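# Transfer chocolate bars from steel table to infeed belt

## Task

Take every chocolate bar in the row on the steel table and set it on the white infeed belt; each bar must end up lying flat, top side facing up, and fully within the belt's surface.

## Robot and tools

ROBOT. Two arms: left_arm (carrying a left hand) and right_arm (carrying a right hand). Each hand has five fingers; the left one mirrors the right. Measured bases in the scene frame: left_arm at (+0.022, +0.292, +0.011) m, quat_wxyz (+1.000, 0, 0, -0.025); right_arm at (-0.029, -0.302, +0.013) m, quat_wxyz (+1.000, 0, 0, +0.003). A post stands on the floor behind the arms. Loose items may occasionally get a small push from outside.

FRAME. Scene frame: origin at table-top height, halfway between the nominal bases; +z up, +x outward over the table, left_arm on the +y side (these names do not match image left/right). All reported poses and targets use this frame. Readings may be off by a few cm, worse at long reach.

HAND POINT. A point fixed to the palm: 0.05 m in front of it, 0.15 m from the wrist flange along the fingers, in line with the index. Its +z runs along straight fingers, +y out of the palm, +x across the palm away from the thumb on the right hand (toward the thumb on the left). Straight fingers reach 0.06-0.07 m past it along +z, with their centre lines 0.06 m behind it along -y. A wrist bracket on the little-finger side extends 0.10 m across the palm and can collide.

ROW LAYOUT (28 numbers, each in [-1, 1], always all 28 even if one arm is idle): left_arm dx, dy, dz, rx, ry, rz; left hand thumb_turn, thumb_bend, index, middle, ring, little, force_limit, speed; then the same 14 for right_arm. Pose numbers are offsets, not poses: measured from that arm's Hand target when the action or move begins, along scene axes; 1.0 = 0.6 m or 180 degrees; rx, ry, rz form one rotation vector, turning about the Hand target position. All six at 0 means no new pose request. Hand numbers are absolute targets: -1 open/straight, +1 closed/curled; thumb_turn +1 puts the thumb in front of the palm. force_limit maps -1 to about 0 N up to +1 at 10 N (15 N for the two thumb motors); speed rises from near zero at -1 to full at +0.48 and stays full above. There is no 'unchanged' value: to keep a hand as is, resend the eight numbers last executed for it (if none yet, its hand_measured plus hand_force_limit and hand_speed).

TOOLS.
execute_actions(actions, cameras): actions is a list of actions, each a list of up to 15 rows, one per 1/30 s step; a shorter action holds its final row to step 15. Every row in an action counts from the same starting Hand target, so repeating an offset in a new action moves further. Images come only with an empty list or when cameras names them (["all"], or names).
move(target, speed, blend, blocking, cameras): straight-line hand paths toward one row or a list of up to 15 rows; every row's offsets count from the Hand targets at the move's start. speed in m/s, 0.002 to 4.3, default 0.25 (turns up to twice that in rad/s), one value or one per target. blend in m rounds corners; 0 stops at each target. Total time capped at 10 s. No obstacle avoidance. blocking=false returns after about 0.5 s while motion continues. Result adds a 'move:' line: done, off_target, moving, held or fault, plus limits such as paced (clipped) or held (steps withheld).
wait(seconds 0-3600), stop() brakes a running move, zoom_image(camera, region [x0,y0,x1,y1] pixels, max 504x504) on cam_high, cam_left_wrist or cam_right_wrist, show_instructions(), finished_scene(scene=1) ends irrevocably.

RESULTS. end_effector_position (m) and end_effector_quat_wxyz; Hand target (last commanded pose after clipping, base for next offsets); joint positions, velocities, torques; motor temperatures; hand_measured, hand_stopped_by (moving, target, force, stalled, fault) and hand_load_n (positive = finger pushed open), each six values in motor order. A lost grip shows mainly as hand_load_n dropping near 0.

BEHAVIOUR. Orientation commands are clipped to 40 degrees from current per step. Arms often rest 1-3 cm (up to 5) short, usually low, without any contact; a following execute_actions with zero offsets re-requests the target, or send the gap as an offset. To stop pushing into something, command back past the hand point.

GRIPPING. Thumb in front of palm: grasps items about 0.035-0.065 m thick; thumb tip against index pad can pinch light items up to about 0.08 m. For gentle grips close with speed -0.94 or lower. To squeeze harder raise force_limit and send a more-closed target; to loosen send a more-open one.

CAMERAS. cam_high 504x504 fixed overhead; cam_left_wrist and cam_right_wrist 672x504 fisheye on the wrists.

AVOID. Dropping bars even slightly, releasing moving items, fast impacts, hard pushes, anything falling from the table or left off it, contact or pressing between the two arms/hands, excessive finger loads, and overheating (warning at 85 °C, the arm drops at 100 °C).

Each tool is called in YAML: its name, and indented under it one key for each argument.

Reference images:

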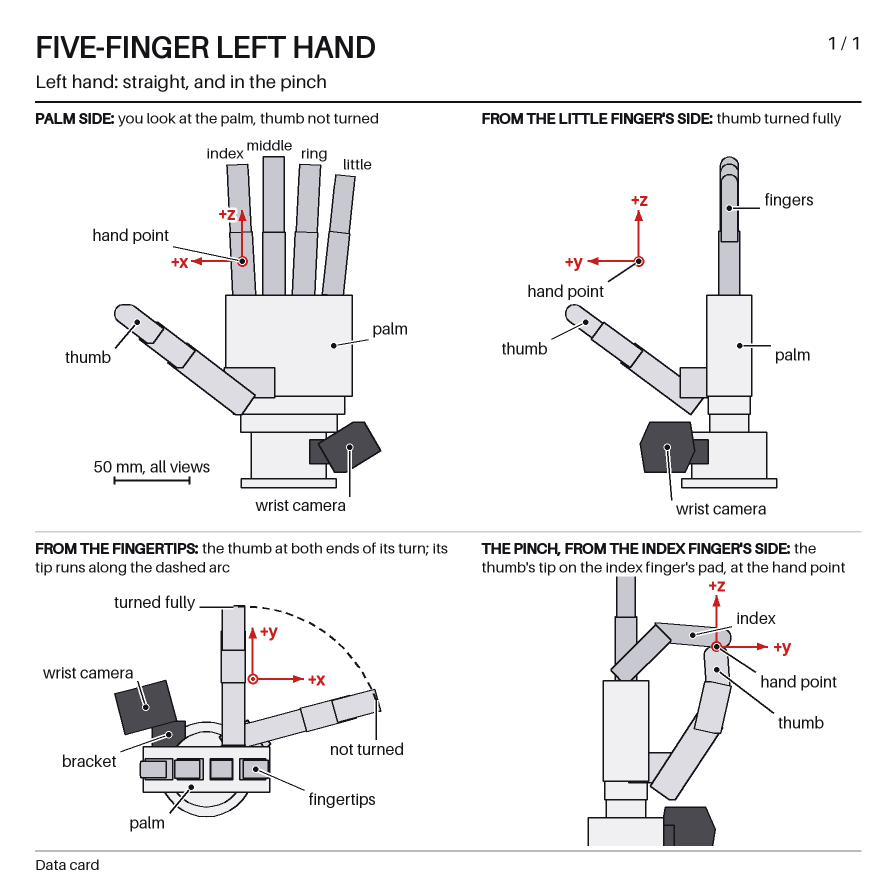

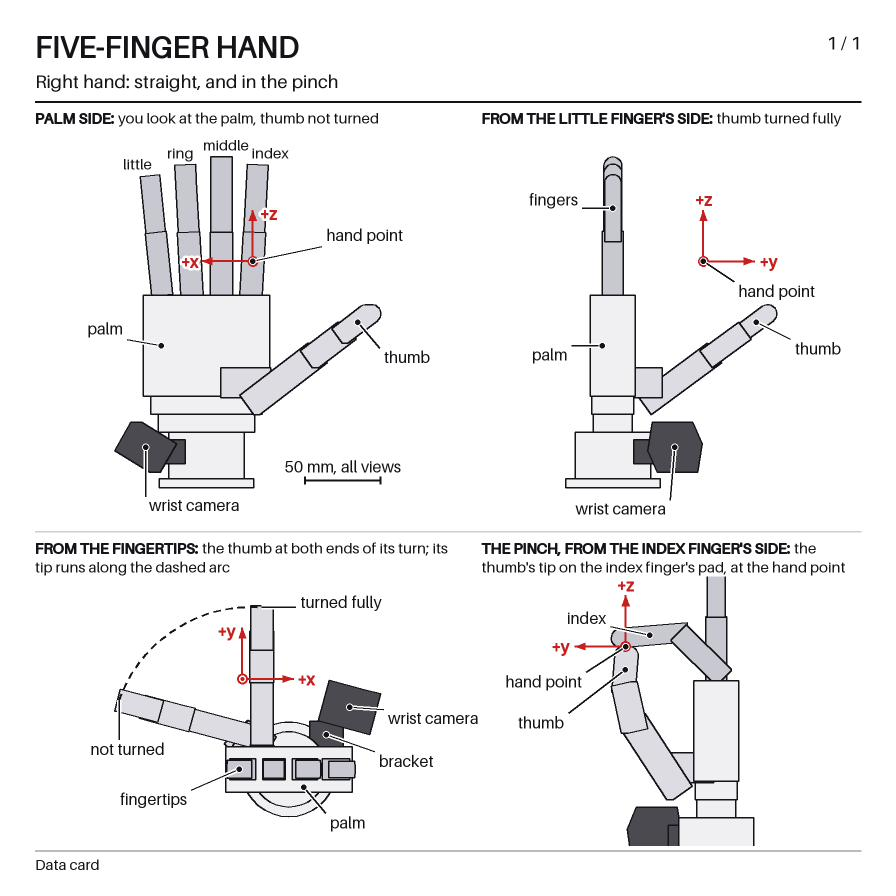

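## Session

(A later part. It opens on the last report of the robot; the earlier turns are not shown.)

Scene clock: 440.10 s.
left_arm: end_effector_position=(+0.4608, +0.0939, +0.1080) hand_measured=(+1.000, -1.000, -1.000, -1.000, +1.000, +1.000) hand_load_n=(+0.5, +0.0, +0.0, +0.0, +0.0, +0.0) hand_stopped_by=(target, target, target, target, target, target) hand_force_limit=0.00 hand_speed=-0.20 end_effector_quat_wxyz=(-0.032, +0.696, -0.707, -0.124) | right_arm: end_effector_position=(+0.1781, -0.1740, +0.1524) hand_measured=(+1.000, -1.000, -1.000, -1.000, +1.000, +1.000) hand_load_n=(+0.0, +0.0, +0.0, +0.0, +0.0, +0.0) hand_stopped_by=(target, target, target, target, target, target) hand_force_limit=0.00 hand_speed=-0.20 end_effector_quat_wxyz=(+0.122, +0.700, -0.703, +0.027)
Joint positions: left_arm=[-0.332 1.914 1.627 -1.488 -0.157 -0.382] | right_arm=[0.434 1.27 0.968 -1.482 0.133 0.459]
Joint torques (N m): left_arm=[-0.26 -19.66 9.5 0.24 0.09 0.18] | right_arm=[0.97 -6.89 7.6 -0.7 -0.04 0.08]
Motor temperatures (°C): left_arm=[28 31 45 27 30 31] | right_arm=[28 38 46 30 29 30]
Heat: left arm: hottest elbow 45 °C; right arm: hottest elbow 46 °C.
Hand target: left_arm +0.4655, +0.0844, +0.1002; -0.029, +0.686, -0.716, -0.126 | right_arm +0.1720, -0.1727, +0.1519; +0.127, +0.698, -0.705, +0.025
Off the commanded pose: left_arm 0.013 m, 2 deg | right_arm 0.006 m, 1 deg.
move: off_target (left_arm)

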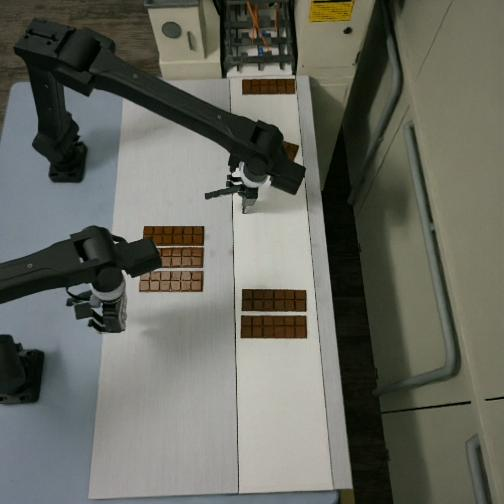

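move:
  target:
    - [-0.03,0,0.1,0,0,0,1,-1,-1,-1,1,1,0,-0.2,0,0,0,0,0,0,1,-1,-1,-1,1,1,0,-0.2]
    - [-0.48,0.1,0.1,0,0,0,1,-1,-1,-1,1,1,0,-0.2,0,0,0,0,0,0,1,-1,-1,-1,1,1,0,-0.2]
  speed: [0.2,0.3]
  blend: [0.02,0]
  cameras: ["all"]

zoom_image:
  camera: "cam_high"
  region: [190, 60, 330, 220]

Scene clock: 456.60 s.
left_arm: end_effector_position=(+0.1823, +0.1456, +0.1629) hand_measured=(+1.000, -1.000, -1.000, -1.000, +1.000, +1.000) hand_load_n=(+0.0, +0.0, +0.0, +0.0, +0.0, +0.0) hand_stopped_by=(target, target, target, target, target, target) hand_force_limit=0.00 hand_speed=-0.20 end_effector_quat_wxyz=(-0.030, +0.686, -0.718, -0.118) | right_arm: end_effector_position=(+0.1781, -0.1740, +0.1524) hand_measured=(+1.000, -1.000, -1.000, -1.000, +1.000, +1.000) hand_load_n=(+0.0, +0.0, +0.0, +0.0, +0.0, +0.0) hand_stopped_by=(target, target, target, target, target, target) hand_force_limit=0.00 hand_speed=-0.20 end_effector_quat_wxyz=(+0.122, +0.700, -0.704, +0.027)
Joint positions: left_arm=[-0.526 1.173 0.922 -1.537 -0.113 -0.542] | right_arm=[0.434 1.27 0.968 -1.482 0.133 0.459]
Joint torques (N m): left_arm=[-0.03 -8.76 6.87 -0.01 0.08 -0.13] | right_arm=[0.79 -6.95 7.53 -0.61 -0.05 0.09]
Heat: left arm: hottest elbow 46 °C; right arm: hottest elbow 44 °C.
Hand target: left_arm +0.1775, +0.1445, +0.1602; -0.029, +0.686, -0.716, -0.126 | right_arm +0.1720, -0.1727, +0.1519; +0.127, +0.698, -0.705, +0.025
Off the commanded pose: left_arm 0.006 m, 1 deg | right_arm 0.006 m, 1 deg.
move: done
cam_left_wrist: T_world_to_cam=[[0.94675, -0.27971, -0.15945, -0.10879], [-0.21934, -0.92287, 0.31656, 0.12878], [-0.2357, -0.26473, -0.93507, 0.34816]] pos_world=[0.2133, 0.18058, 0.26744]
cam_right_wrist: T_world_to_cam=[[-0.93852, -0.28506, 0.19472, 0.08143], [-0.19999, 0.90871, 0.36639, 0.13816], [-0.28139, 0.30492, -0.90986, 0.35591]] pos_world=[0.2042, -0.21086, 0.25735]

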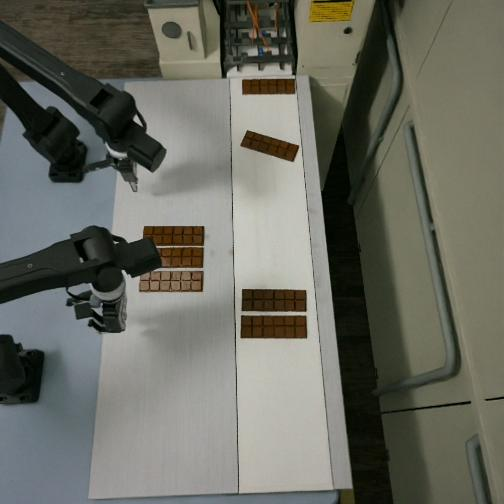

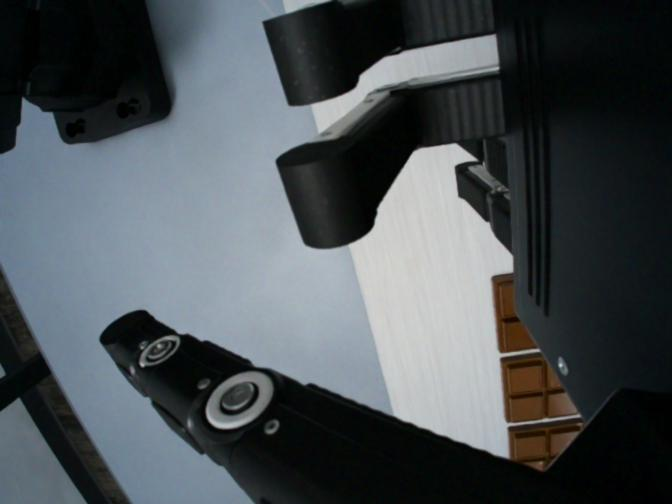

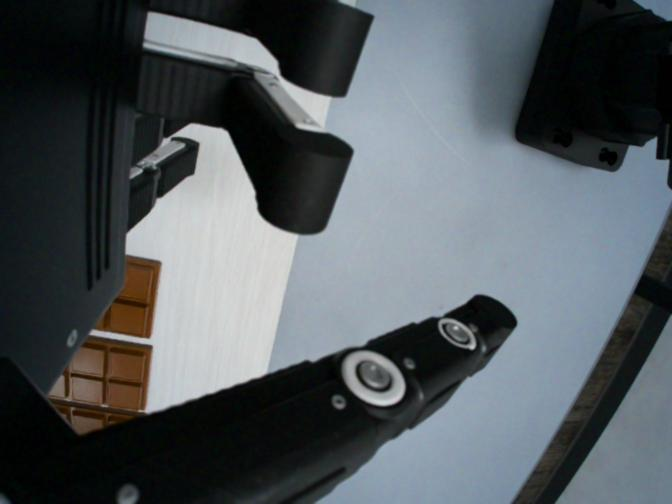

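Scaled by 3.150 from the camera's image (finer frame: 720x720).

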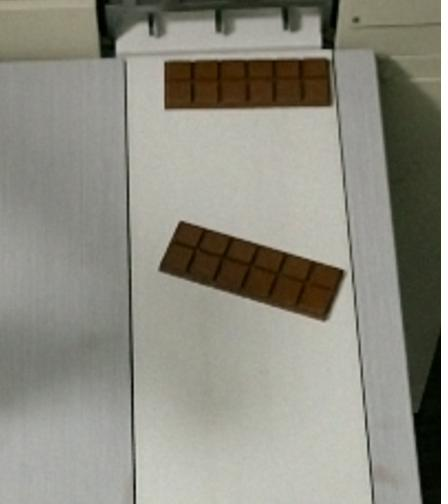

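zoom_image:
  camera: "cam_high"
  region: [225, 60, 315, 170]

Scaled by 4.582 from the camera's image (finer frame: 720x720).

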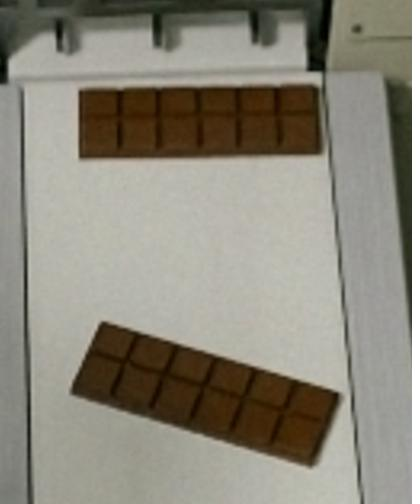

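move:
  target:
    - [0,0.0925,0,0,0,0,1,-1,-1,-1,1,1,0,-0.2,-0.012,0.2017,0,0,0,0,1,-1,-1,-1,1,1,0,-0.2]
    - [0,0.0925,0,0,0,0,1,-1,-1,-1,1,1,0,-0.2,-0.012,0.2017,-0.0998,0,0,0,1,-1,-1,-1,1,1,0,-0.2]
    - [0,0.0925,0,0,0,0,1,-1,-1,-1,1,1,0,-0.2,0.5017,0.2017,-0.0998,0,0,0,1,-1,-1,-1,1,1,0,-0.2]
  speed: [0.2,0.12,0.12]
  cameras: ["cam_high"]

zoom_image:
  camera: "cam_high"
  region: [100, 160, 340, 360]

Scene clock: 488.83 s.
left_arm: end_effector_position=(+0.1808, +0.1946, +0.1603) hand_measured=(+1.000, -1.000, -1.000, -1.000, +1.000, +1.000) hand_load_n=(+0.0, +0.0, +0.0, +0.0, +0.0, +0.0) hand_stopped_by=(target, target, target, target, target, target) hand_force_limit=0.00 hand_speed=-0.20 end_effector_quat_wxyz=(-0.031, +0.687, -0.715, -0.123) | right_arm: end_effector_position=(+0.4477, -0.0499, +0.0979) hand_measured=(+1.000, -1.000, -1.000, -1.000, +1.000, +1.000) hand_load_n=(+0.0, +0.0, -3.0, -1.0, +0.0, +0.0) hand_stopped_by=(target, target, target, target, target, target) hand_force_limit=0.00 hand_speed=-0.20 end_effector_quat_wxyz=(+0.142, +0.701, -0.698, +0.016)
Joint positions: left_arm=[-0.377 1.106 0.864 -1.537 -0.149 -0.402] | right_arm=[0.429 2.11 1.896 -1.614 0.127 0.446]
Joint torques (N m): left_arm=[1.9 -8.88 6.79 -0.01 -0.08 0.19] | right_arm=[-1.85 -15.74 12.98 0.43 0.55 -0.1]
Heat: left arm: hottest elbow 44 °C; right arm: hottest elbow 42 °C.
Hand target: left_arm +0.1774, +0.1999, +0.1602; -0.029, +0.686, -0.716, -0.126 | right_arm +0.4729, -0.0516, +0.0920; +0.127, +0.698, -0.705, +0.026
Off the commanded pose: left_arm 0.006 m, 0 deg | right_arm 0.026 m, 2 deg.
move: off_target (right_arm)

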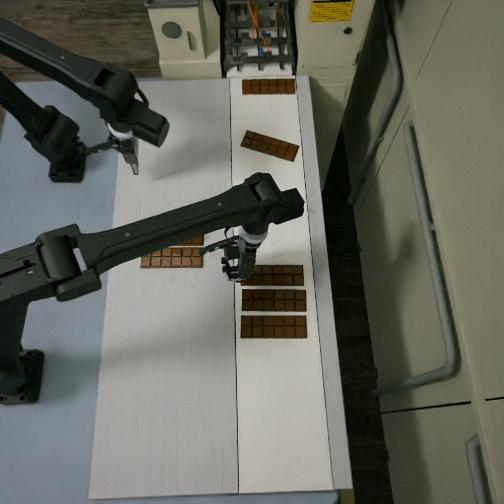

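Scaled by 2.100 from the camera's image (finer frame: 720x720).

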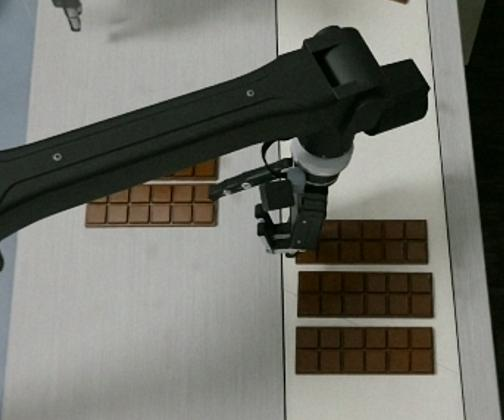

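move:
  target:
    - [0,0,0,0,0,0,1,-1,-1,-1,1,1,0,-0.2,-0.05,0,0,0,0,0,1,-1,-1,-1,1,1,0,-0.2]
    - [-0.0207,-0.2,0,0,0,0,1,-1,-1,-1,1,1,0,-0.2,-0.06,-0.3,0.1,0,0,0,1,-1,-1,-1,1,1,0,-0.2]
    - [-0.0207,-0.3042,0,0,0,0,1,-1,-1,-1,1,1,0,-0.2,-0.06,-0.3,0.1,0,0,0,1,-1,-1,-1,1,1,0,-0.2]
    - [-0.0207,-0.3042,-0.1003,0,0,0,1,-1,-1,-1,1,1,0,-0.2,-0.06,-0.3,0.1,0,0,0,1,-1,-1,-1,1,1,0,-0.2]
    - [0.2,-0.3042,-0.1003,0,0,0,1,-1,-1,-1,1,1,0,-0.2,-0.5017,-0.3,0.1,0,0,0,1,-1,-1,-1,1,1,0,-0.2]
  speed: [0.15,0.2,0.2,0.12,0.2]
  blend: [0,0.02,0,0,0]
  cameras: ["cam_high"]

zoom_image:
  camera: "cam_high"
  region: [100, 160, 340, 360]

Scene clock: 509.93 s.
left_arm: end_effector_position=(+0.2815, +0.0196, +0.1052) hand_measured=(+1.000, -1.000, -1.000, -1.000, +1.000, +1.000) hand_load_n=(+0.0, +0.0, -1.0, -2.0, +0.0, +0.0) hand_stopped_by=(target, target, target, target, target, target) hand_force_limit=0.00 hand_speed=-0.20 end_effector_quat_wxyz=(-0.026, +0.685, -0.717, -0.126) | right_arm: end_effector_position=(+0.1769, -0.2342, +0.1538) hand_measured=(+1.000, -1.000, -1.000, -1.000, +1.000, +1.000) hand_load_n=(+0.0, +0.0, +0.0, +0.0, +0.0, +0.0) hand_stopped_by=(target, target, target, target, target, target) hand_force_limit=0.00 hand_speed=-0.20 end_effector_quat_wxyz=(+0.121, +0.699, -0.704, +0.029)
Joint positions: left_arm=[-0.64 1.644 1.235 -1.407 -0.082 -0.653] | right_arm=[0.255 1.201 0.916 -1.47 0.17 0.283]
Joint torques (N m): left_arm=[2.32 -14.1 9.59 0.39 -0.34 0.15] | right_arm=[0.97 -5.6 7.72 -0.51 0 0.1]
Heat: left arm: hottest elbow 44 °C; right arm: hottest elbow 47 °C.
Hand target: left_arm +0.2975, +0.0175, +0.0999; -0.029, +0.686, -0.716, -0.127 | right_arm +0.1719, -0.2315, +0.1520; +0.127, +0.698, -0.705, +0.025
Off the commanded pose: left_arm 0.017 m, 0 deg | right_arm 0.006 m, 1 deg.
move: off_target (left_arm)

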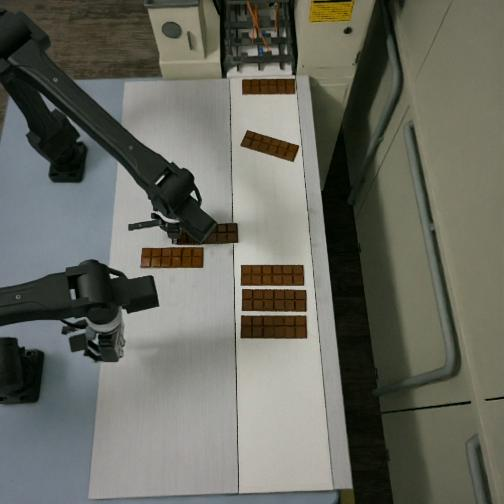

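Scaled by 2.100 from the camera's image (finer frame: 720x720).

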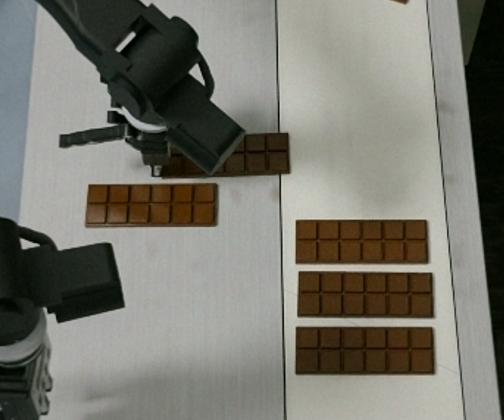

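move:
  target:
    - [-0.05,0,0,0,0,0,1,-1,-1,-1,1,1,0,-0.2,0,0,0,0,0,0,1,-1,-1,-1,1,1,0,-0.2]
    - [-0.05,0.013,0,0,0,0,1,-1,-1,-1,1,1,0,-0.2,0,0,0,0,0,0,1,-1,-1,-1,1,1,0,-0.2]
    - [0.13,0.013,0,0,0,-0.005,1,-1,-1,-1,1,1,0,-0.2,0,0,0,0,0,0,1,-1,-1,-1,1,1,0,-0.2]
  speed: [0.1,0.1,0.1]
  cameras: ["cam_high"]

zoom_image:
  camera: "cam_high"
  region: [160, 180, 320, 300]

Scene clock: 523.80 s.
left_arm: end_effector_position=(+0.3599, +0.0251, +0.1068) hand_measured=(+1.000, -1.000, -1.000, -1.000, +1.000, +1.000) hand_load_n=(+0.0, +0.0, -0.5, -1.5, +0.0, +0.0) hand_stopped_by=(target, target, target, target, target, target) hand_force_limit=0.00 hand_speed=-0.20 end_effector_quat_wxyz=(-0.029, +0.680, -0.722, -0.124) | right_arm: end_effector_position=(+0.1769, -0.2341, +0.1538) hand_measured=(+1.000, -1.000, -1.000, -1.000, +1.000, +1.000) hand_load_n=(+0.0, +0.0, +0.0, +0.0, +0.0, +0.0) hand_stopped_by=(target, target, target, target, target, target) hand_force_limit=0.00 hand_speed=-0.20 end_effector_quat_wxyz=(+0.121, +0.699, -0.704, +0.029)
Joint positions: left_arm=[-0.536 1.783 1.428 -1.446 -0.112 -0.538] | right_arm=[0.255 1.201 0.916 -1.47 0.17 0.284]
Joint torques (N m): left_arm=[2.14 -16.44 9.92 0.27 -0.29 0.16] | right_arm=[1.03 -5.66 7.75 -0.51 0.01 0.09]
Heat: left arm: hottest elbow 46 °C; right arm: hottest elbow 46 °C.
Hand target: left_arm +0.3755, +0.0253, +0.1000; -0.030, +0.680, -0.722, -0.126 | right_arm +0.1719, -0.2315, +0.1520; +0.127, +0.698, -0.705, +0.025
Off the commanded pose: left_arm 0.017 m, 0 deg | right_arm 0.006 m, 1 deg.
move: off_target (left_arm)

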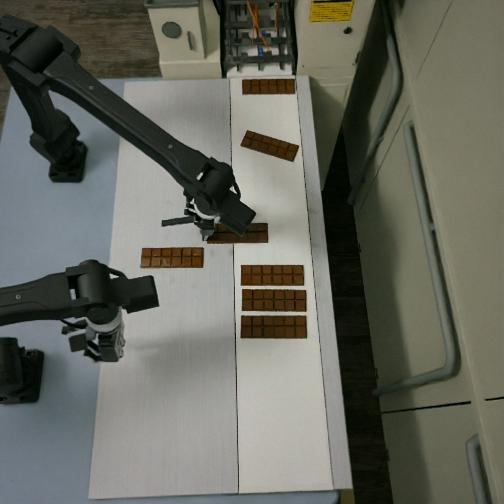

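Scaled by 3.150 from the camera's image (finer frame: 720x720).

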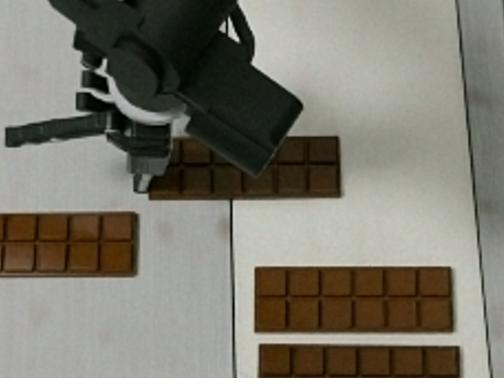

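move:
  target: [0.15,0,0,0,0,0,1,-1,-1,-1,1,1,0,-0.2,0,0,0,0,0,0,1,-1,-1,-1,1,1,0,-0.2]
  speed: 0.1
  cameras: ["cam_high"]

zoom_image:
  camera: "cam_high"
  region: [180, 60, 340, 360]

Scene clock: 529.17 s.
left_arm: end_effector_position=(+0.4465, +0.0223, +0.1090) hand_measured=(+1.000, -1.000, -1.000, -1.000, +1.000, +1.000) hand_load_n=(+0.0, +0.0, -1.0, -1.5, +0.0, +0.5) hand_stopped_by=(target, target, target, target, target, target) hand_force_limit=0.00 hand_speed=-0.20 end_effector_quat_wxyz=(-0.028, +0.677, -0.724, -0.128) | right_arm: end_effector_position=(+0.1769, -0.2341, +0.1538) hand_measured=(+1.000, -1.000, -1.000, -1.000, +1.000, +1.000) hand_load_n=(+0.0, -0.5, +0.0, +0.0, +0.0, +0.0) hand_stopped_by=(target, target, target, target, target, target) hand_force_limit=0.00 hand_speed=-0.20 end_effector_quat_wxyz=(+0.121, +0.699, -0.704, +0.029)
Joint positions: left_arm=[-0.459 1.976 1.72 -1.543 -0.131 -0.457] | right_arm=[0.255 1.201 0.916 -1.47 0.17 0.284]
Joint torques (N m): left_arm=[2.67 -20.01 10.71 0.43 -0.28 0.14] | right_arm=[0.97 -5.6 7.79 -0.47 0.02 0.1]
Heat: left arm: hottest elbow 45 °C; right arm: hottest elbow 45 °C.
Hand target: left_arm +0.4655, +0.0252, +0.1002; -0.030, +0.680, -0.722, -0.126 | right_arm +0.1719, -0.2315, +0.1520; +0.127, +0.698, -0.705, +0.025
Off the commanded pose: left_arm 0.021 m, 1 deg | right_arm 0.006 m, 1 deg.
move: off_target (left_arm)

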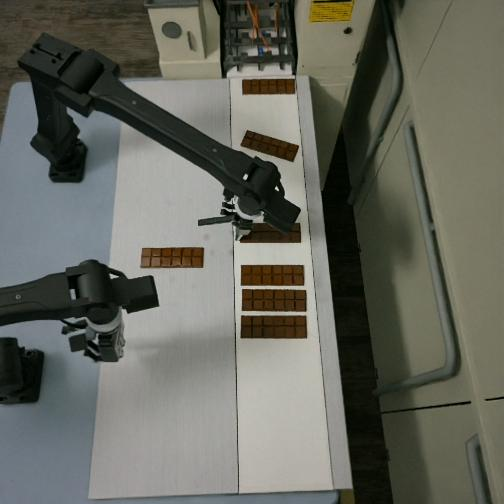

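Scaled by 1.680 from the camera's image (finer frame: 720x720).

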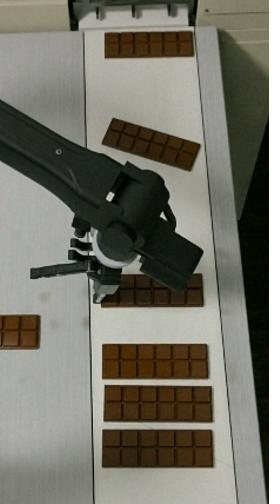

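move:
  target:
    - [-0.05,0,0,0,0,0,1,-1,-1,-1,1,1,0,-0.2,0,0,0,0,0,0,1,-1,-1,-1,1,1,0,-0.2]
    - [-0.06,0.2,0.1,0,0,0,1,-1,-1,-1,1,1,0,-0.2,-0.0115,0.15,0,0,0,0,1,-1,-1,-1,1,1,0,-0.2]
    - [-0.06,0.375,0.1,0,0,0,1,-1,-1,-1,1,1,0,-0.2,-0.0115,0.4087,0,0,0,0,1,-1,-1,-1,1,1,0,-0.2]
    - [-0.2,0.375,0.1,0,0,0,1,-1,-1,-1,1,1,0,-0.2,-0.0115,0.4087,-0.1,0,0,0,1,-1,-1,-1,1,1,0,-0.2]
    - [-0.481,0.375,0.1,0,0,0,1,-1,-1,-1,1,1,0,-0.2,0.2135,0.405,-0.1,0,0,-0.004,1,-1,-1,-1,1,1,0,-0.2]
  speed: [0.15,0.2,0.2,0.12,0.15]
  blend: [0,0.02,0,0,0]
  cameras: ["cam_high"]

zoom_image:
  camera: "cam_high"
  region: [140, 180, 320, 320]

Scene clock: 568.53 s.
left_arm: end_effector_position=(+0.1814, +0.2532, +0.1615) hand_measured=(+1.000, -1.000, -1.000, -1.000, +1.000, +1.000) hand_load_n=(+0.0, +0.0, +0.0, +0.0, +0.5, +0.5) hand_stopped_by=(target, target, target, target, target, target) hand_force_limit=0.00 hand_speed=-0.20 end_effector_quat_wxyz=(-0.033, +0.680, -0.722, -0.122) | right_arm: end_effector_position=(+0.2807, +0.0076, +0.0960) hand_measured=(+1.000, -1.000, -1.000, -1.000, +1.000, +1.000) hand_load_n=(+0.0, +0.0, -2.0, -1.0, +0.0, +0.0) hand_stopped_by=(target, target, target, target, target, target) hand_force_limit=0.00 hand_speed=-0.20 end_effector_quat_wxyz=(+0.134, +0.694, -0.707, +0.019)
Joint positions: left_arm=[-0.168 1.041 0.826 -1.523 -0.192 -0.174] | right_arm=[0.667 1.81 1.425 -1.45 0.065 0.7]
Joint torques (N m): left_arm=[-0.26 -7.3 6.98 0.06 0.04 -0.14] | right_arm=[-1.49 -11.75 11.48 -0.09 0.58 -0.14]
Heat: left arm: hottest elbow 45 °C; right arm: hottest elbow 44 °C.
Hand target: left_arm +0.1769, +0.2503, +0.1601; -0.030, +0.680, -0.721, -0.126 | right_arm +0.3000, +0.0115, +0.0920; +0.127, +0.693, -0.709, +0.025
Off the commanded pose: left_arm 0.006 m, 1 deg | right_arm 0.020 m, 1 deg.
move: off_target (right_arm)

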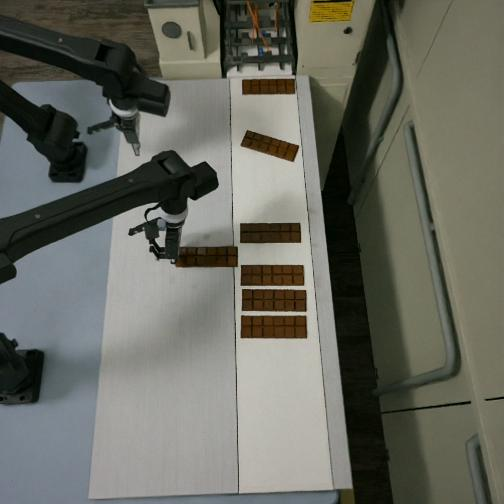

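Scaled by 2.800 from the camera's image (finer frame: 720x720).

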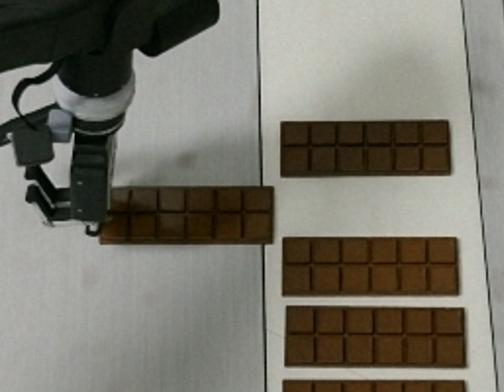

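move:
  target: [0,0,0,0,0,0,1,-1,-1,-1,1,1,0,-0.2,0.12,0.004,0,0,0,0,1,-1,-1,-1,1,1,0,-0.2]
  speed: 0.1
  cameras: ["cam_high"]

zoom_image:
  camera: "cam_high"
  region: [180, 200, 320, 300]

Scene clock: 595.03 s.
left_arm: end_effector_position=(+0.1814, +0.2531, +0.1615) hand_measured=(+1.000, -1.000, -1.000, -1.000, +1.000, +1.000) hand_load_n=(+0.0, +0.0, +0.0, +0.0, +0.5, +0.0) hand_stopped_by=(target, target, target, target, target, target) hand_force_limit=0.00 hand_speed=-0.20 end_effector_quat_wxyz=(-0.033, +0.680, -0.722, -0.122) | right_arm: end_effector_position=(+0.3271, +0.0114, +0.0990) hand_measured=(+1.000, -1.000, -1.000, -1.000, +1.000, +1.000) hand_load_n=(+0.0, +0.0, -3.0, -8.0, +0.0, +0.0) hand_stopped_by=(target, target, target, target, target, target) hand_force_limit=0.00 hand_speed=-0.20 end_effector_quat_wxyz=(+0.160, +0.701, -0.694, +0.007)
Joint positions: left_arm=[-0.168 1.041 0.826 -1.523 -0.192 -0.175] | right_arm=[0.618 1.947 1.62 -1.56 0.067 0.624]
Joint torques (N m): left_arm=[-0.26 -7.24 7.04 0.08 0.04 -0.13] | right_arm=[-3.31 -13.04 13.87 1.44 1.33 -0.1]
Heat: left arm: hottest elbow 46 °C; right arm: hottest elbow 48 °C.
Hand target: left_arm +0.1769, +0.2503, +0.1601; -0.030, +0.680, -0.721, -0.126 | right_arm +0.3719, +0.0138, +0.0920; +0.127, +0.693, -0.709, +0.025
Off the commanded pose: left_arm 0.006 m, 1 deg | right_arm 0.045 m, 5 deg.
move: off_target (right_arm)

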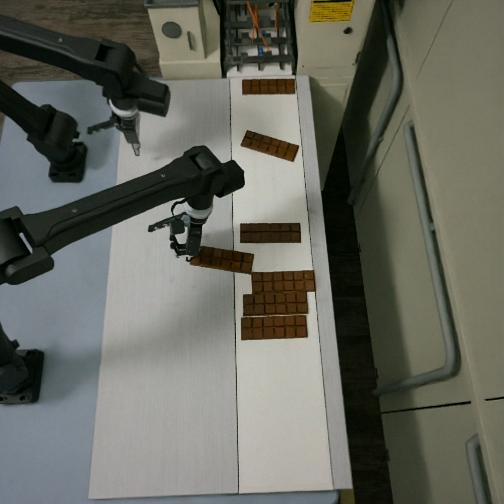

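Scaled by 3.600 from the camera's image (finer frame: 720x720).

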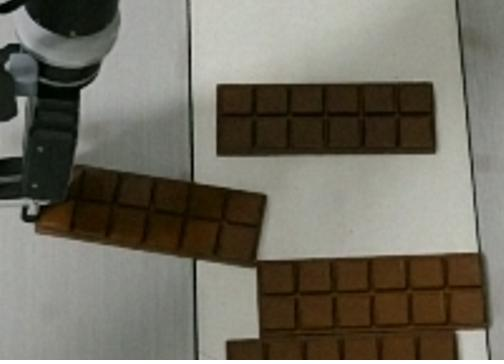

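move:
  target:
    - [0,0,0,0,0,0,1,-1,-1,-1,1,1,0,-0.2,-0.1083,0,0,0,0,0,1,-1,-1,-1,1,1,0,-0.2]
    - [0,0,0,0,0,0,1,-1,-1,-1,1,1,0,-0.2,-0.1083,0,0.1,0,0,0,1,-1,-1,1,1,1,0,-0.2]
    - [0,0,0,0,0,0,1,-1,-1,-1,1,1,0,-0.2,0.1185,-0.1272,0.1,0,0,0,1,-1,-1,1,1,1,0,-0.2]
    - [0,0,0,0,0,0,1,-1,-1,-1,1,1,0,-0.2,0.1185,-0.1272,0.0,0,0,0,1,-1,-1,1,1,1,0,-0.2]
  speed: [0.1,0.15,0.2,0.08]
  cameras: ["cam_high", "cam_right_wrist"]

zoom_image:
  camera: "cam_high"
  region: [180, 220, 330, 345]

Scene clock: 657.10 s.
left_arm: end_effector_position=(+0.1814, +0.2531, +0.1615) hand_measured=(+1.000, -1.000, -1.000, -1.000, +1.000, +1.000) hand_load_n=(+0.0, +0.0, +0.0, +0.0, +0.0, +0.0) hand_stopped_by=(target, target, target, target, target, target) hand_force_limit=0.00 hand_speed=-0.20 end_effector_quat_wxyz=(-0.033, +0.680, -0.722, -0.122) | right_arm: end_effector_position=(+0.4437, -0.0610, +0.0982) hand_measured=(+1.000, -1.000, -1.000, +1.000, +1.000, +1.000) hand_load_n=(+0.0, +0.0, +0.0, +0.0, +0.0, +0.5) hand_stopped_by=(target, target, target, target, target, target) hand_force_limit=0.00 hand_speed=-0.20 end_effector_quat_wxyz=(+0.124, +0.688, -0.715, +0.025)
Joint positions: left_arm=[-0.168 1.041 0.826 -1.523 -0.192 -0.175] | right_arm=[0.413 2.05 1.81 -1.549 0.132 0.471]
Joint torques (N m): left_arm=[-0.21 -7.18 7.01 0.08 0.04 -0.13] | right_arm=[-0.26 -16.97 7.84 0.08 0.17 -0.23]
Motor temperatures (°C): left_arm=[28 31 45 27 29 31] | right_arm=[28 40 53 30 32 29]
Heat: left arm: hottest elbow 45 °C; right arm: hottest elbow 53 °C.
Hand target: left_arm +0.1769, +0.2503, +0.1601; -0.030, +0.680, -0.721, -0.126 | right_arm +0.4430, -0.0624, +0.0921; +0.127, +0.693, -0.709, +0.025
Off the commanded pose: left_arm 0.006 m, 1 deg | right_arm 0.006 m, 1 deg.
move: done; target 2's new numbers were sent with right_arm's hand 0.020 m and 2 deg from that target
cam_right_wrist: T_world_to_cam=[[-0.94692, -0.25338, 0.19782, 0.37875], [-0.16901, 0.91589, 0.36413, 0.09529], [-0.27345, 0.31137, -0.9101, 0.34377]] pos_world=[0.46876, -0.09835, 0.20325]

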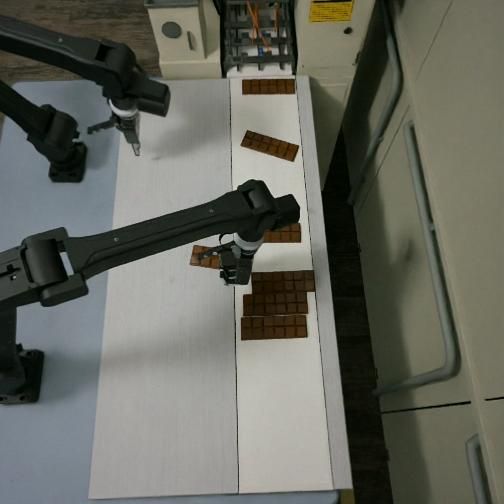

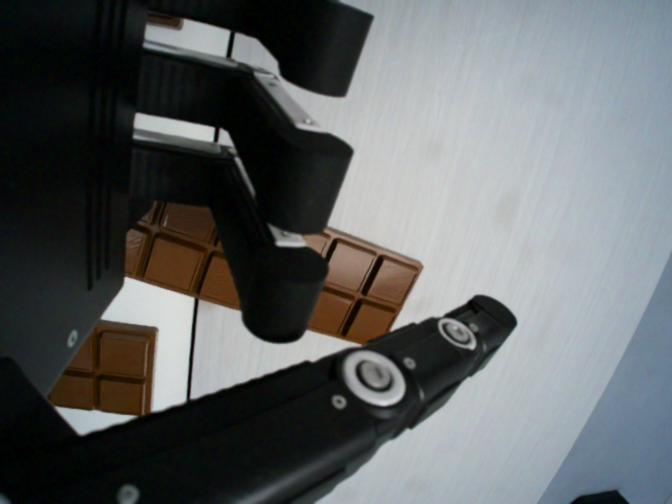

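Scaled by 3.360 from the camera's image (finer frame: 720x720).

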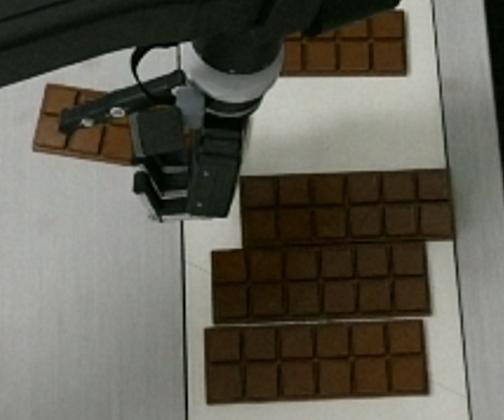

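move:
  target: [0,0,0,0,0,0,1,-1,-1,-1,1,1,0,-0.2,-0.008,0.05,0,0,0,0,1,-1,-1,1,1,1,0,-0.2]
  speed: 0.06
  cameras: ["cam_high", "cam_right_wrist"]

zoom_image:
  camera: "cam_high"
  region: [180, 220, 330, 345]

Scene clock: 665.87 s.
left_arm: end_effector_position=(+0.1814, +0.2531, +0.1615) hand_measured=(+1.000, -1.000, -1.000, -1.000, +1.000, +1.000) hand_load_n=(+0.0, +0.0, +0.0, +0.0, +0.0, +0.0) hand_stopped_by=(target, target, target, target, target, target) hand_force_limit=0.00 hand_speed=-0.20 end_effector_quat_wxyz=(-0.033, +0.680, -0.722, -0.122) | right_arm: end_effector_position=(+0.4364, -0.0468, +0.0968) hand_measured=(+1.000, -1.000, -1.000, +1.000, +1.000, +1.000) hand_load_n=(+0.0, +0.0, +0.0, +0.0, +0.0, +0.5) hand_stopped_by=(target, target, target, target, target, target) hand_force_limit=0.00 hand_speed=-0.20 end_effector_quat_wxyz=(+0.126, +0.692, -0.710, +0.028)
Joint positions: left_arm=[-0.168 1.041 0.826 -1.523 -0.192 -0.175] | right_arm=[0.442 2.053 1.81 -1.551 0.132 0.488]
Joint torques (N m): left_arm=[-0.03 -7.3 6.99 0.09 0.04 -0.13] | right_arm=[1.55 -15.44 11.1 -0.65 -0.31 0.09]
Heat: left arm: hottest elbow 45 °C; right arm: hottest elbow 51 °C.
Hand target: left_arm +0.1769, +0.2503, +0.1601; -0.030, +0.680, -0.721, -0.126 | right_arm +0.4383, -0.0324, +0.0920; +0.127, +0.693, -0.709, +0.025
Off the commanded pose: left_arm 0.006 m, 1 deg | right_arm 0.015 m, 0 deg.
move: off_target (right_arm)
cam_right_wrist: T_world_to_cam=[[-0.94354, -0.26423, 0.19977, 0.37358], [-0.18019, 0.91547, 0.35979, 0.08691], [-0.27795, 0.30348, -0.9114, 0.33776]] pos_world=[0.46203, -0.08336, 0.20194]

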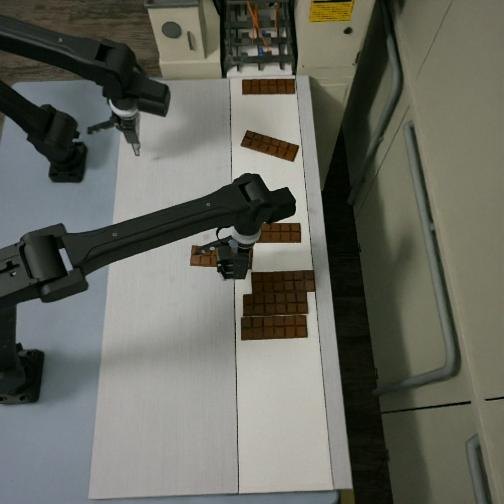

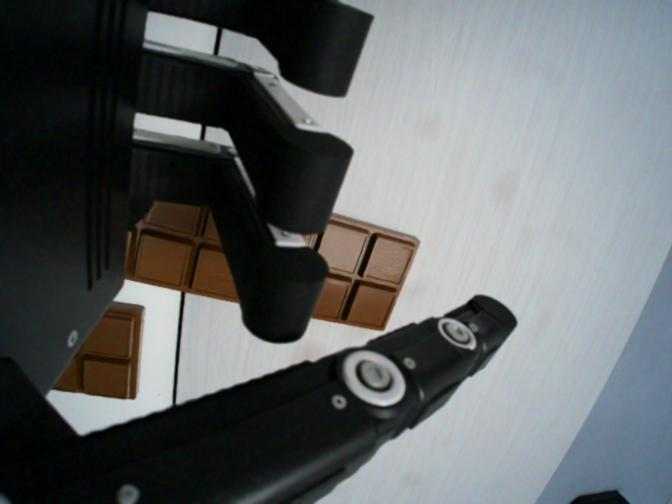

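Scaled by 3.360 from the camera's image (finer frame: 720x720).

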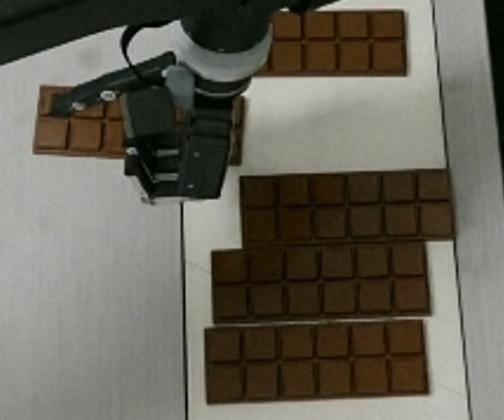

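move:
  target: [0,0,0,0,0,0,1,-1,-1,-1,1,1,0,-0.2,0,0.013,0,0,0,0,1,-1,-1,1,1,1,0,-0.2]
  speed: 0.06
  cameras: ["cam_high"]

zoom_image:
  camera: "cam_high"
  region: [180, 220, 330, 345]

Scene clock: 673.13 s.
left_arm: end_effector_position=(+0.1814, +0.2531, +0.1615) hand_measured=(+1.000, -1.000, -1.000, -1.000, +1.000, +1.000) hand_load_n=(+0.0, +0.0, +0.0, +0.0, +0.0, +0.0) hand_stopped_by=(target, target, target, target, target, target) hand_force_limit=0.00 hand_speed=-0.20 end_effector_quat_wxyz=(-0.033, +0.680, -0.722, -0.122) | right_arm: end_effector_position=(+0.4359, -0.0448, +0.0966) hand_measured=(+1.000, -1.000, -1.000, +1.000, +1.000, +1.000) hand_load_n=(+0.0, +0.0, +0.0, +0.0, +0.0, +0.0) hand_stopped_by=(target, target, target, target, target, target) hand_force_limit=0.00 hand_speed=-0.20 end_effector_quat_wxyz=(+0.129, +0.689, -0.713, +0.028)
Joint positions: left_arm=[-0.168 1.041 0.826 -1.523 -0.192 -0.175] | right_arm=[0.445 2.058 1.817 -1.56 0.133 0.501]
Joint torques (N m): left_arm=[-0.21 -7.24 7.02 0.06 0.04 -0.14] | right_arm=[2.26 -15.03 11.79 -0.58 -0.47 0.06]
Heat: left arm: hottest elbow 45 °C; right arm: hottest elbow 50 °C.
Hand target: left_arm +0.1769, +0.2503, +0.1601; -0.030, +0.680, -0.721, -0.126 | right_arm +0.4382, -0.0246, +0.0920; +0.127, +0.693, -0.709, +0.025
Off the commanded pose: left_arm 0.006 m, 1 deg | right_arm 0.021 m, 1 deg.
move: off_target (right_arm)

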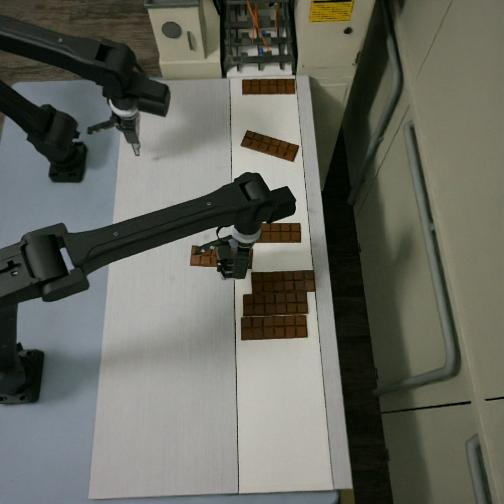

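Scaled by 3.360 from the camera's image (finer frame: 720x720).

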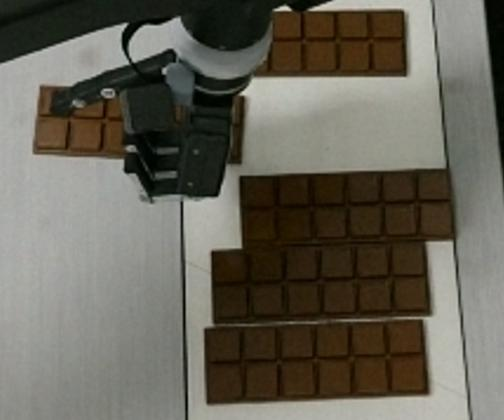

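move:
  target: [0,0,0,0,0,0,1,-1,-1,-1,1,1,0,-0.2,0,0.025,0,0,0,0,1,-1,-1,1,1,1,0,-0.2]
  speed: 0.06
  cameras: ["cam_high"]

zoom_image:
  camera: "cam_high"
  region: [180, 220, 330, 345]

Scene clock: 677.53 s.
left_arm: end_effector_position=(+0.1814, +0.2531, +0.1615) hand_measured=(+1.000, -1.000, -1.000, -1.000, +1.000, +1.000) hand_load_n=(+0.0, +0.0, +0.0, +0.0, +0.0, +0.0) hand_stopped_by=(target, target, target, target, target, target) hand_force_limit=0.00 hand_speed=-0.20 end_effector_quat_wxyz=(-0.033, +0.680, -0.722, -0.122) | right_arm: end_effector_position=(+0.4342, -0.0308, +0.0966) hand_measured=(+1.000, -1.000, -1.000, +1.000, +1.000, +1.000) hand_load_n=(+0.0, +0.0, +0.0, +0.0, +0.0, +0.0) hand_stopped_by=(target, target, target, target, target, target) hand_force_limit=0.00 hand_speed=-0.20 end_effector_quat_wxyz=(+0.133, +0.690, -0.711, +0.029)
Joint positions: left_arm=[-0.168 1.041 0.826 -1.523 -0.192 -0.175] | right_arm=[0.468 2.078 1.848 -1.581 0.133 0.519]
Joint torques (N m): left_arm=[-0.09 -7.24 7.01 0.03 0.03 -0.13] | right_arm=[1.96 -15.79 12 -0.46 -0.69 0.08]
Heat: left arm: hottest elbow 45 °C; right arm: hottest elbow 51 °C.
Hand target: left_arm +0.1769, +0.2503, +0.1601; -0.030, +0.680, -0.721, -0.126 | right_arm +0.4382, -0.0096, +0.0920; +0.127, +0.693, -0.709, +0.025
Off the commanded pose: left_arm 0.006 m, 1 deg | right_arm 0.022 m, 1 deg.
move: off_target (right_arm)

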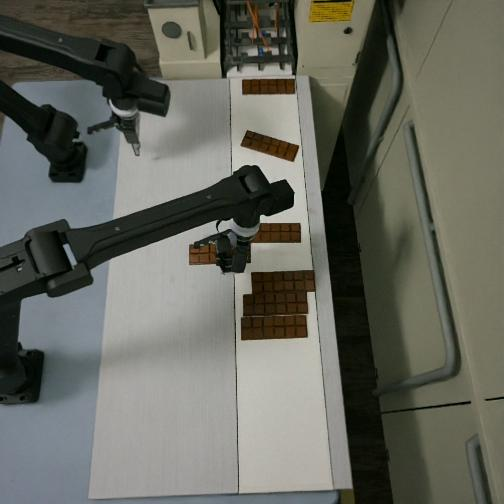

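Scaled by 3.360 from the camera's image (finer frame: 720x720).

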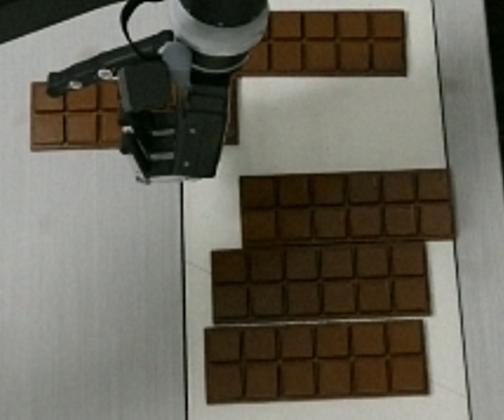

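move:
  target:
    - [0,0,0,0,0,0,1,-1,-1,-1,1,1,0,-0.2,0,-0.059,0,0,0,0,1,-1,-1,1,1,1,0,-0.2]
    - [0,0,0,0,0,0,1,-1,-1,-1,1,1,0,-0.2,0,-0.059,0.1,0,0,0,1,-1,-1,1,1,1,0,-0.2]
    - [0,0,0,0,0,0,1,-1,-1,-1,1,1,0,-0.2,-0.247,0.046,0.1,0,0,0,1,-1,-1,-1,1,1,0,-0.2]
    - [0,0,0,0,0,0,1,-1,-1,-1,1,1,0,-0.2,-0.247,0.046,0,0,0,0,1,-1,-1,-1,1,1,0,-0.2]
    - [0,0,0,0,0,0,1,-1,-1,-1,1,1,0,-0.2,-0.097,0.044,0,0,0,0,1,-1,-1,-1,1,1,0,-0.2]
  speed: [0.1,0.15,0.2,0.12,0.08]
  cameras: ["cam_high"]

zoom_image:
  camera: "cam_high"
  region: [180, 200, 330, 325]

Scene clock: 716.23 s.
left_arm: end_effector_position=(+0.1814, +0.2531, +0.1615) hand_measured=(+1.000, -1.000, -1.000, -1.000, +1.000, +1.000) hand_load_n=(+0.0, +0.0, +0.0, +0.0, +0.0, +0.0) hand_stopped_by=(target, target, target, target, target, target) hand_force_limit=0.00 hand_speed=-0.20 end_effector_quat_wxyz=(-0.033, +0.680, -0.722, -0.122) | right_arm: end_effector_position=(+0.3607, +0.0158, +0.0970) hand_measured=(+1.000, -1.000, -1.000, -1.000, +1.000, +1.000) hand_load_n=(+0.0, +0.0, -2.0, -0.5, +0.0, +0.0) hand_stopped_by=(target, target, target, target, target, target) hand_force_limit=0.00 hand_speed=-0.20 end_effector_quat_wxyz=(+0.133, +0.694, -0.707, +0.020)
Joint positions: left_arm=[-0.168 1.041 0.826 -1.523 -0.192 -0.175] | right_arm=[0.593 1.979 1.685 -1.533 0.085 0.627]
Joint torques (N m): left_arm=[-0.15 -7.36 7.06 0.08 0.03 -0.13] | right_arm=[-1.61 -13.98 12.01 -0.16 0.52 -0.15]
Heat: left arm: hottest elbow 44 °C; right arm: hottest elbow 50 °C.
Hand target: left_arm +0.1769, +0.2503, +0.1601; -0.030, +0.680, -0.721, -0.126 | right_arm +0.3800, +0.0167, +0.0920; +0.127, +0.693, -0.709, +0.025
Off the commanded pose: left_arm 0.006 m, 1 deg | right_arm 0.020 m, 1 deg.
move: off_target (right_arm)

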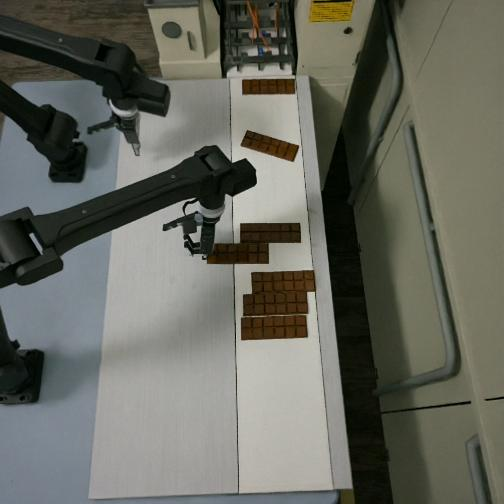

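Scaled by 3.360 from the camera's image (finer frame: 720x720).

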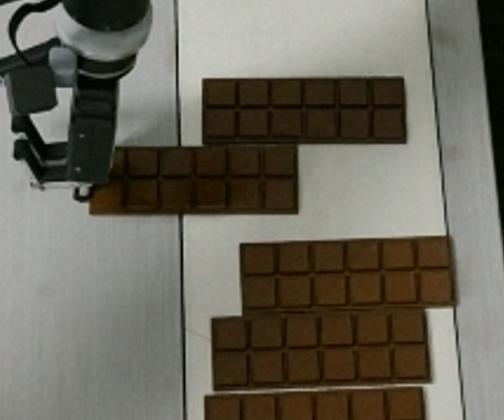

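move:
  target: [0,0,0,0,0,0,1,-1,-1,-1,1,1,0,-0.2,0.15,-0.006,0,0,0,0,1,-1,-1,-1,1,1,0,-0.2]
  speed: 0.08
  cameras: ["cam_high"]

zoom_image:
  camera: "cam_high"
  region: [180, 200, 330, 325]

Scene clock: 724.00 s.
left_arm: end_effector_position=(+0.1814, +0.2531, +0.1615) hand_measured=(+1.000, -1.000, -1.000, -1.000, +1.000, +1.000) hand_load_n=(+0.0, +0.0, +0.0, +0.0, +0.0, +0.0) hand_stopped_by=(target, target, target, target, target, target) hand_force_limit=0.00 hand_speed=-0.20 end_effector_quat_wxyz=(-0.033, +0.680, -0.722, -0.122) | right_arm: end_effector_position=(+0.4455, +0.0154, +0.0985) hand_measured=(+1.000, -1.000, -1.000, -1.000, +1.000, +1.000) hand_load_n=(+0.0, +0.0, -3.0, -1.0, +0.0, +0.0) hand_stopped_by=(target, target, target, target, target, target) hand_force_limit=0.00 hand_speed=-0.20 end_effector_quat_wxyz=(+0.141, +0.697, -0.702, +0.017)
Joint positions: left_arm=[-0.168 1.041 0.826 -1.523 -0.192 -0.175] | right_arm=[0.519 2.195 2.043 -1.685 0.103 0.546]
Joint torques (N m): left_arm=[-0.09 -7.12 7.01 0.05 0.04 -0.11] | right_arm=[-2.02 -16.67 13.04 0.29 0.6 -0.1]
Heat: left arm: hottest elbow 44 °C; right arm: hottest elbow 51 °C.
Hand target: left_arm +0.1769, +0.2503, +0.1601; -0.030, +0.680, -0.721, -0.126 | right_arm +0.4701, +0.0132, +0.0921; +0.127, +0.693, -0.709, +0.025
Off the commanded pose: left_arm 0.006 m, 1 deg | right_arm 0.026 m, 2 deg.
move: off_target (right_arm)

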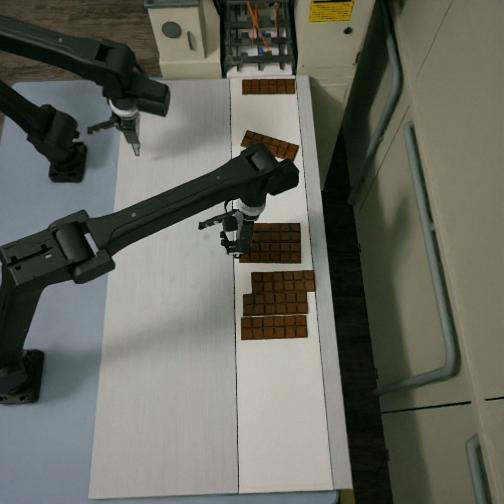

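Scaled by 3.360 from the camera's image (finer frame: 720x720).

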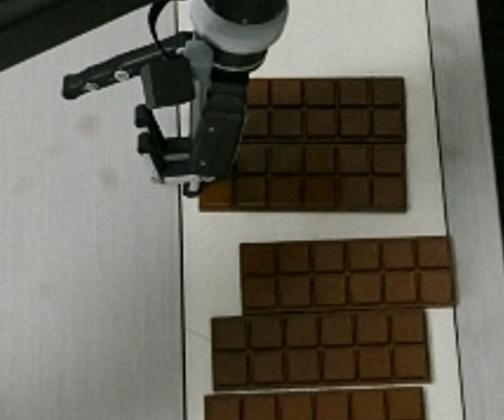

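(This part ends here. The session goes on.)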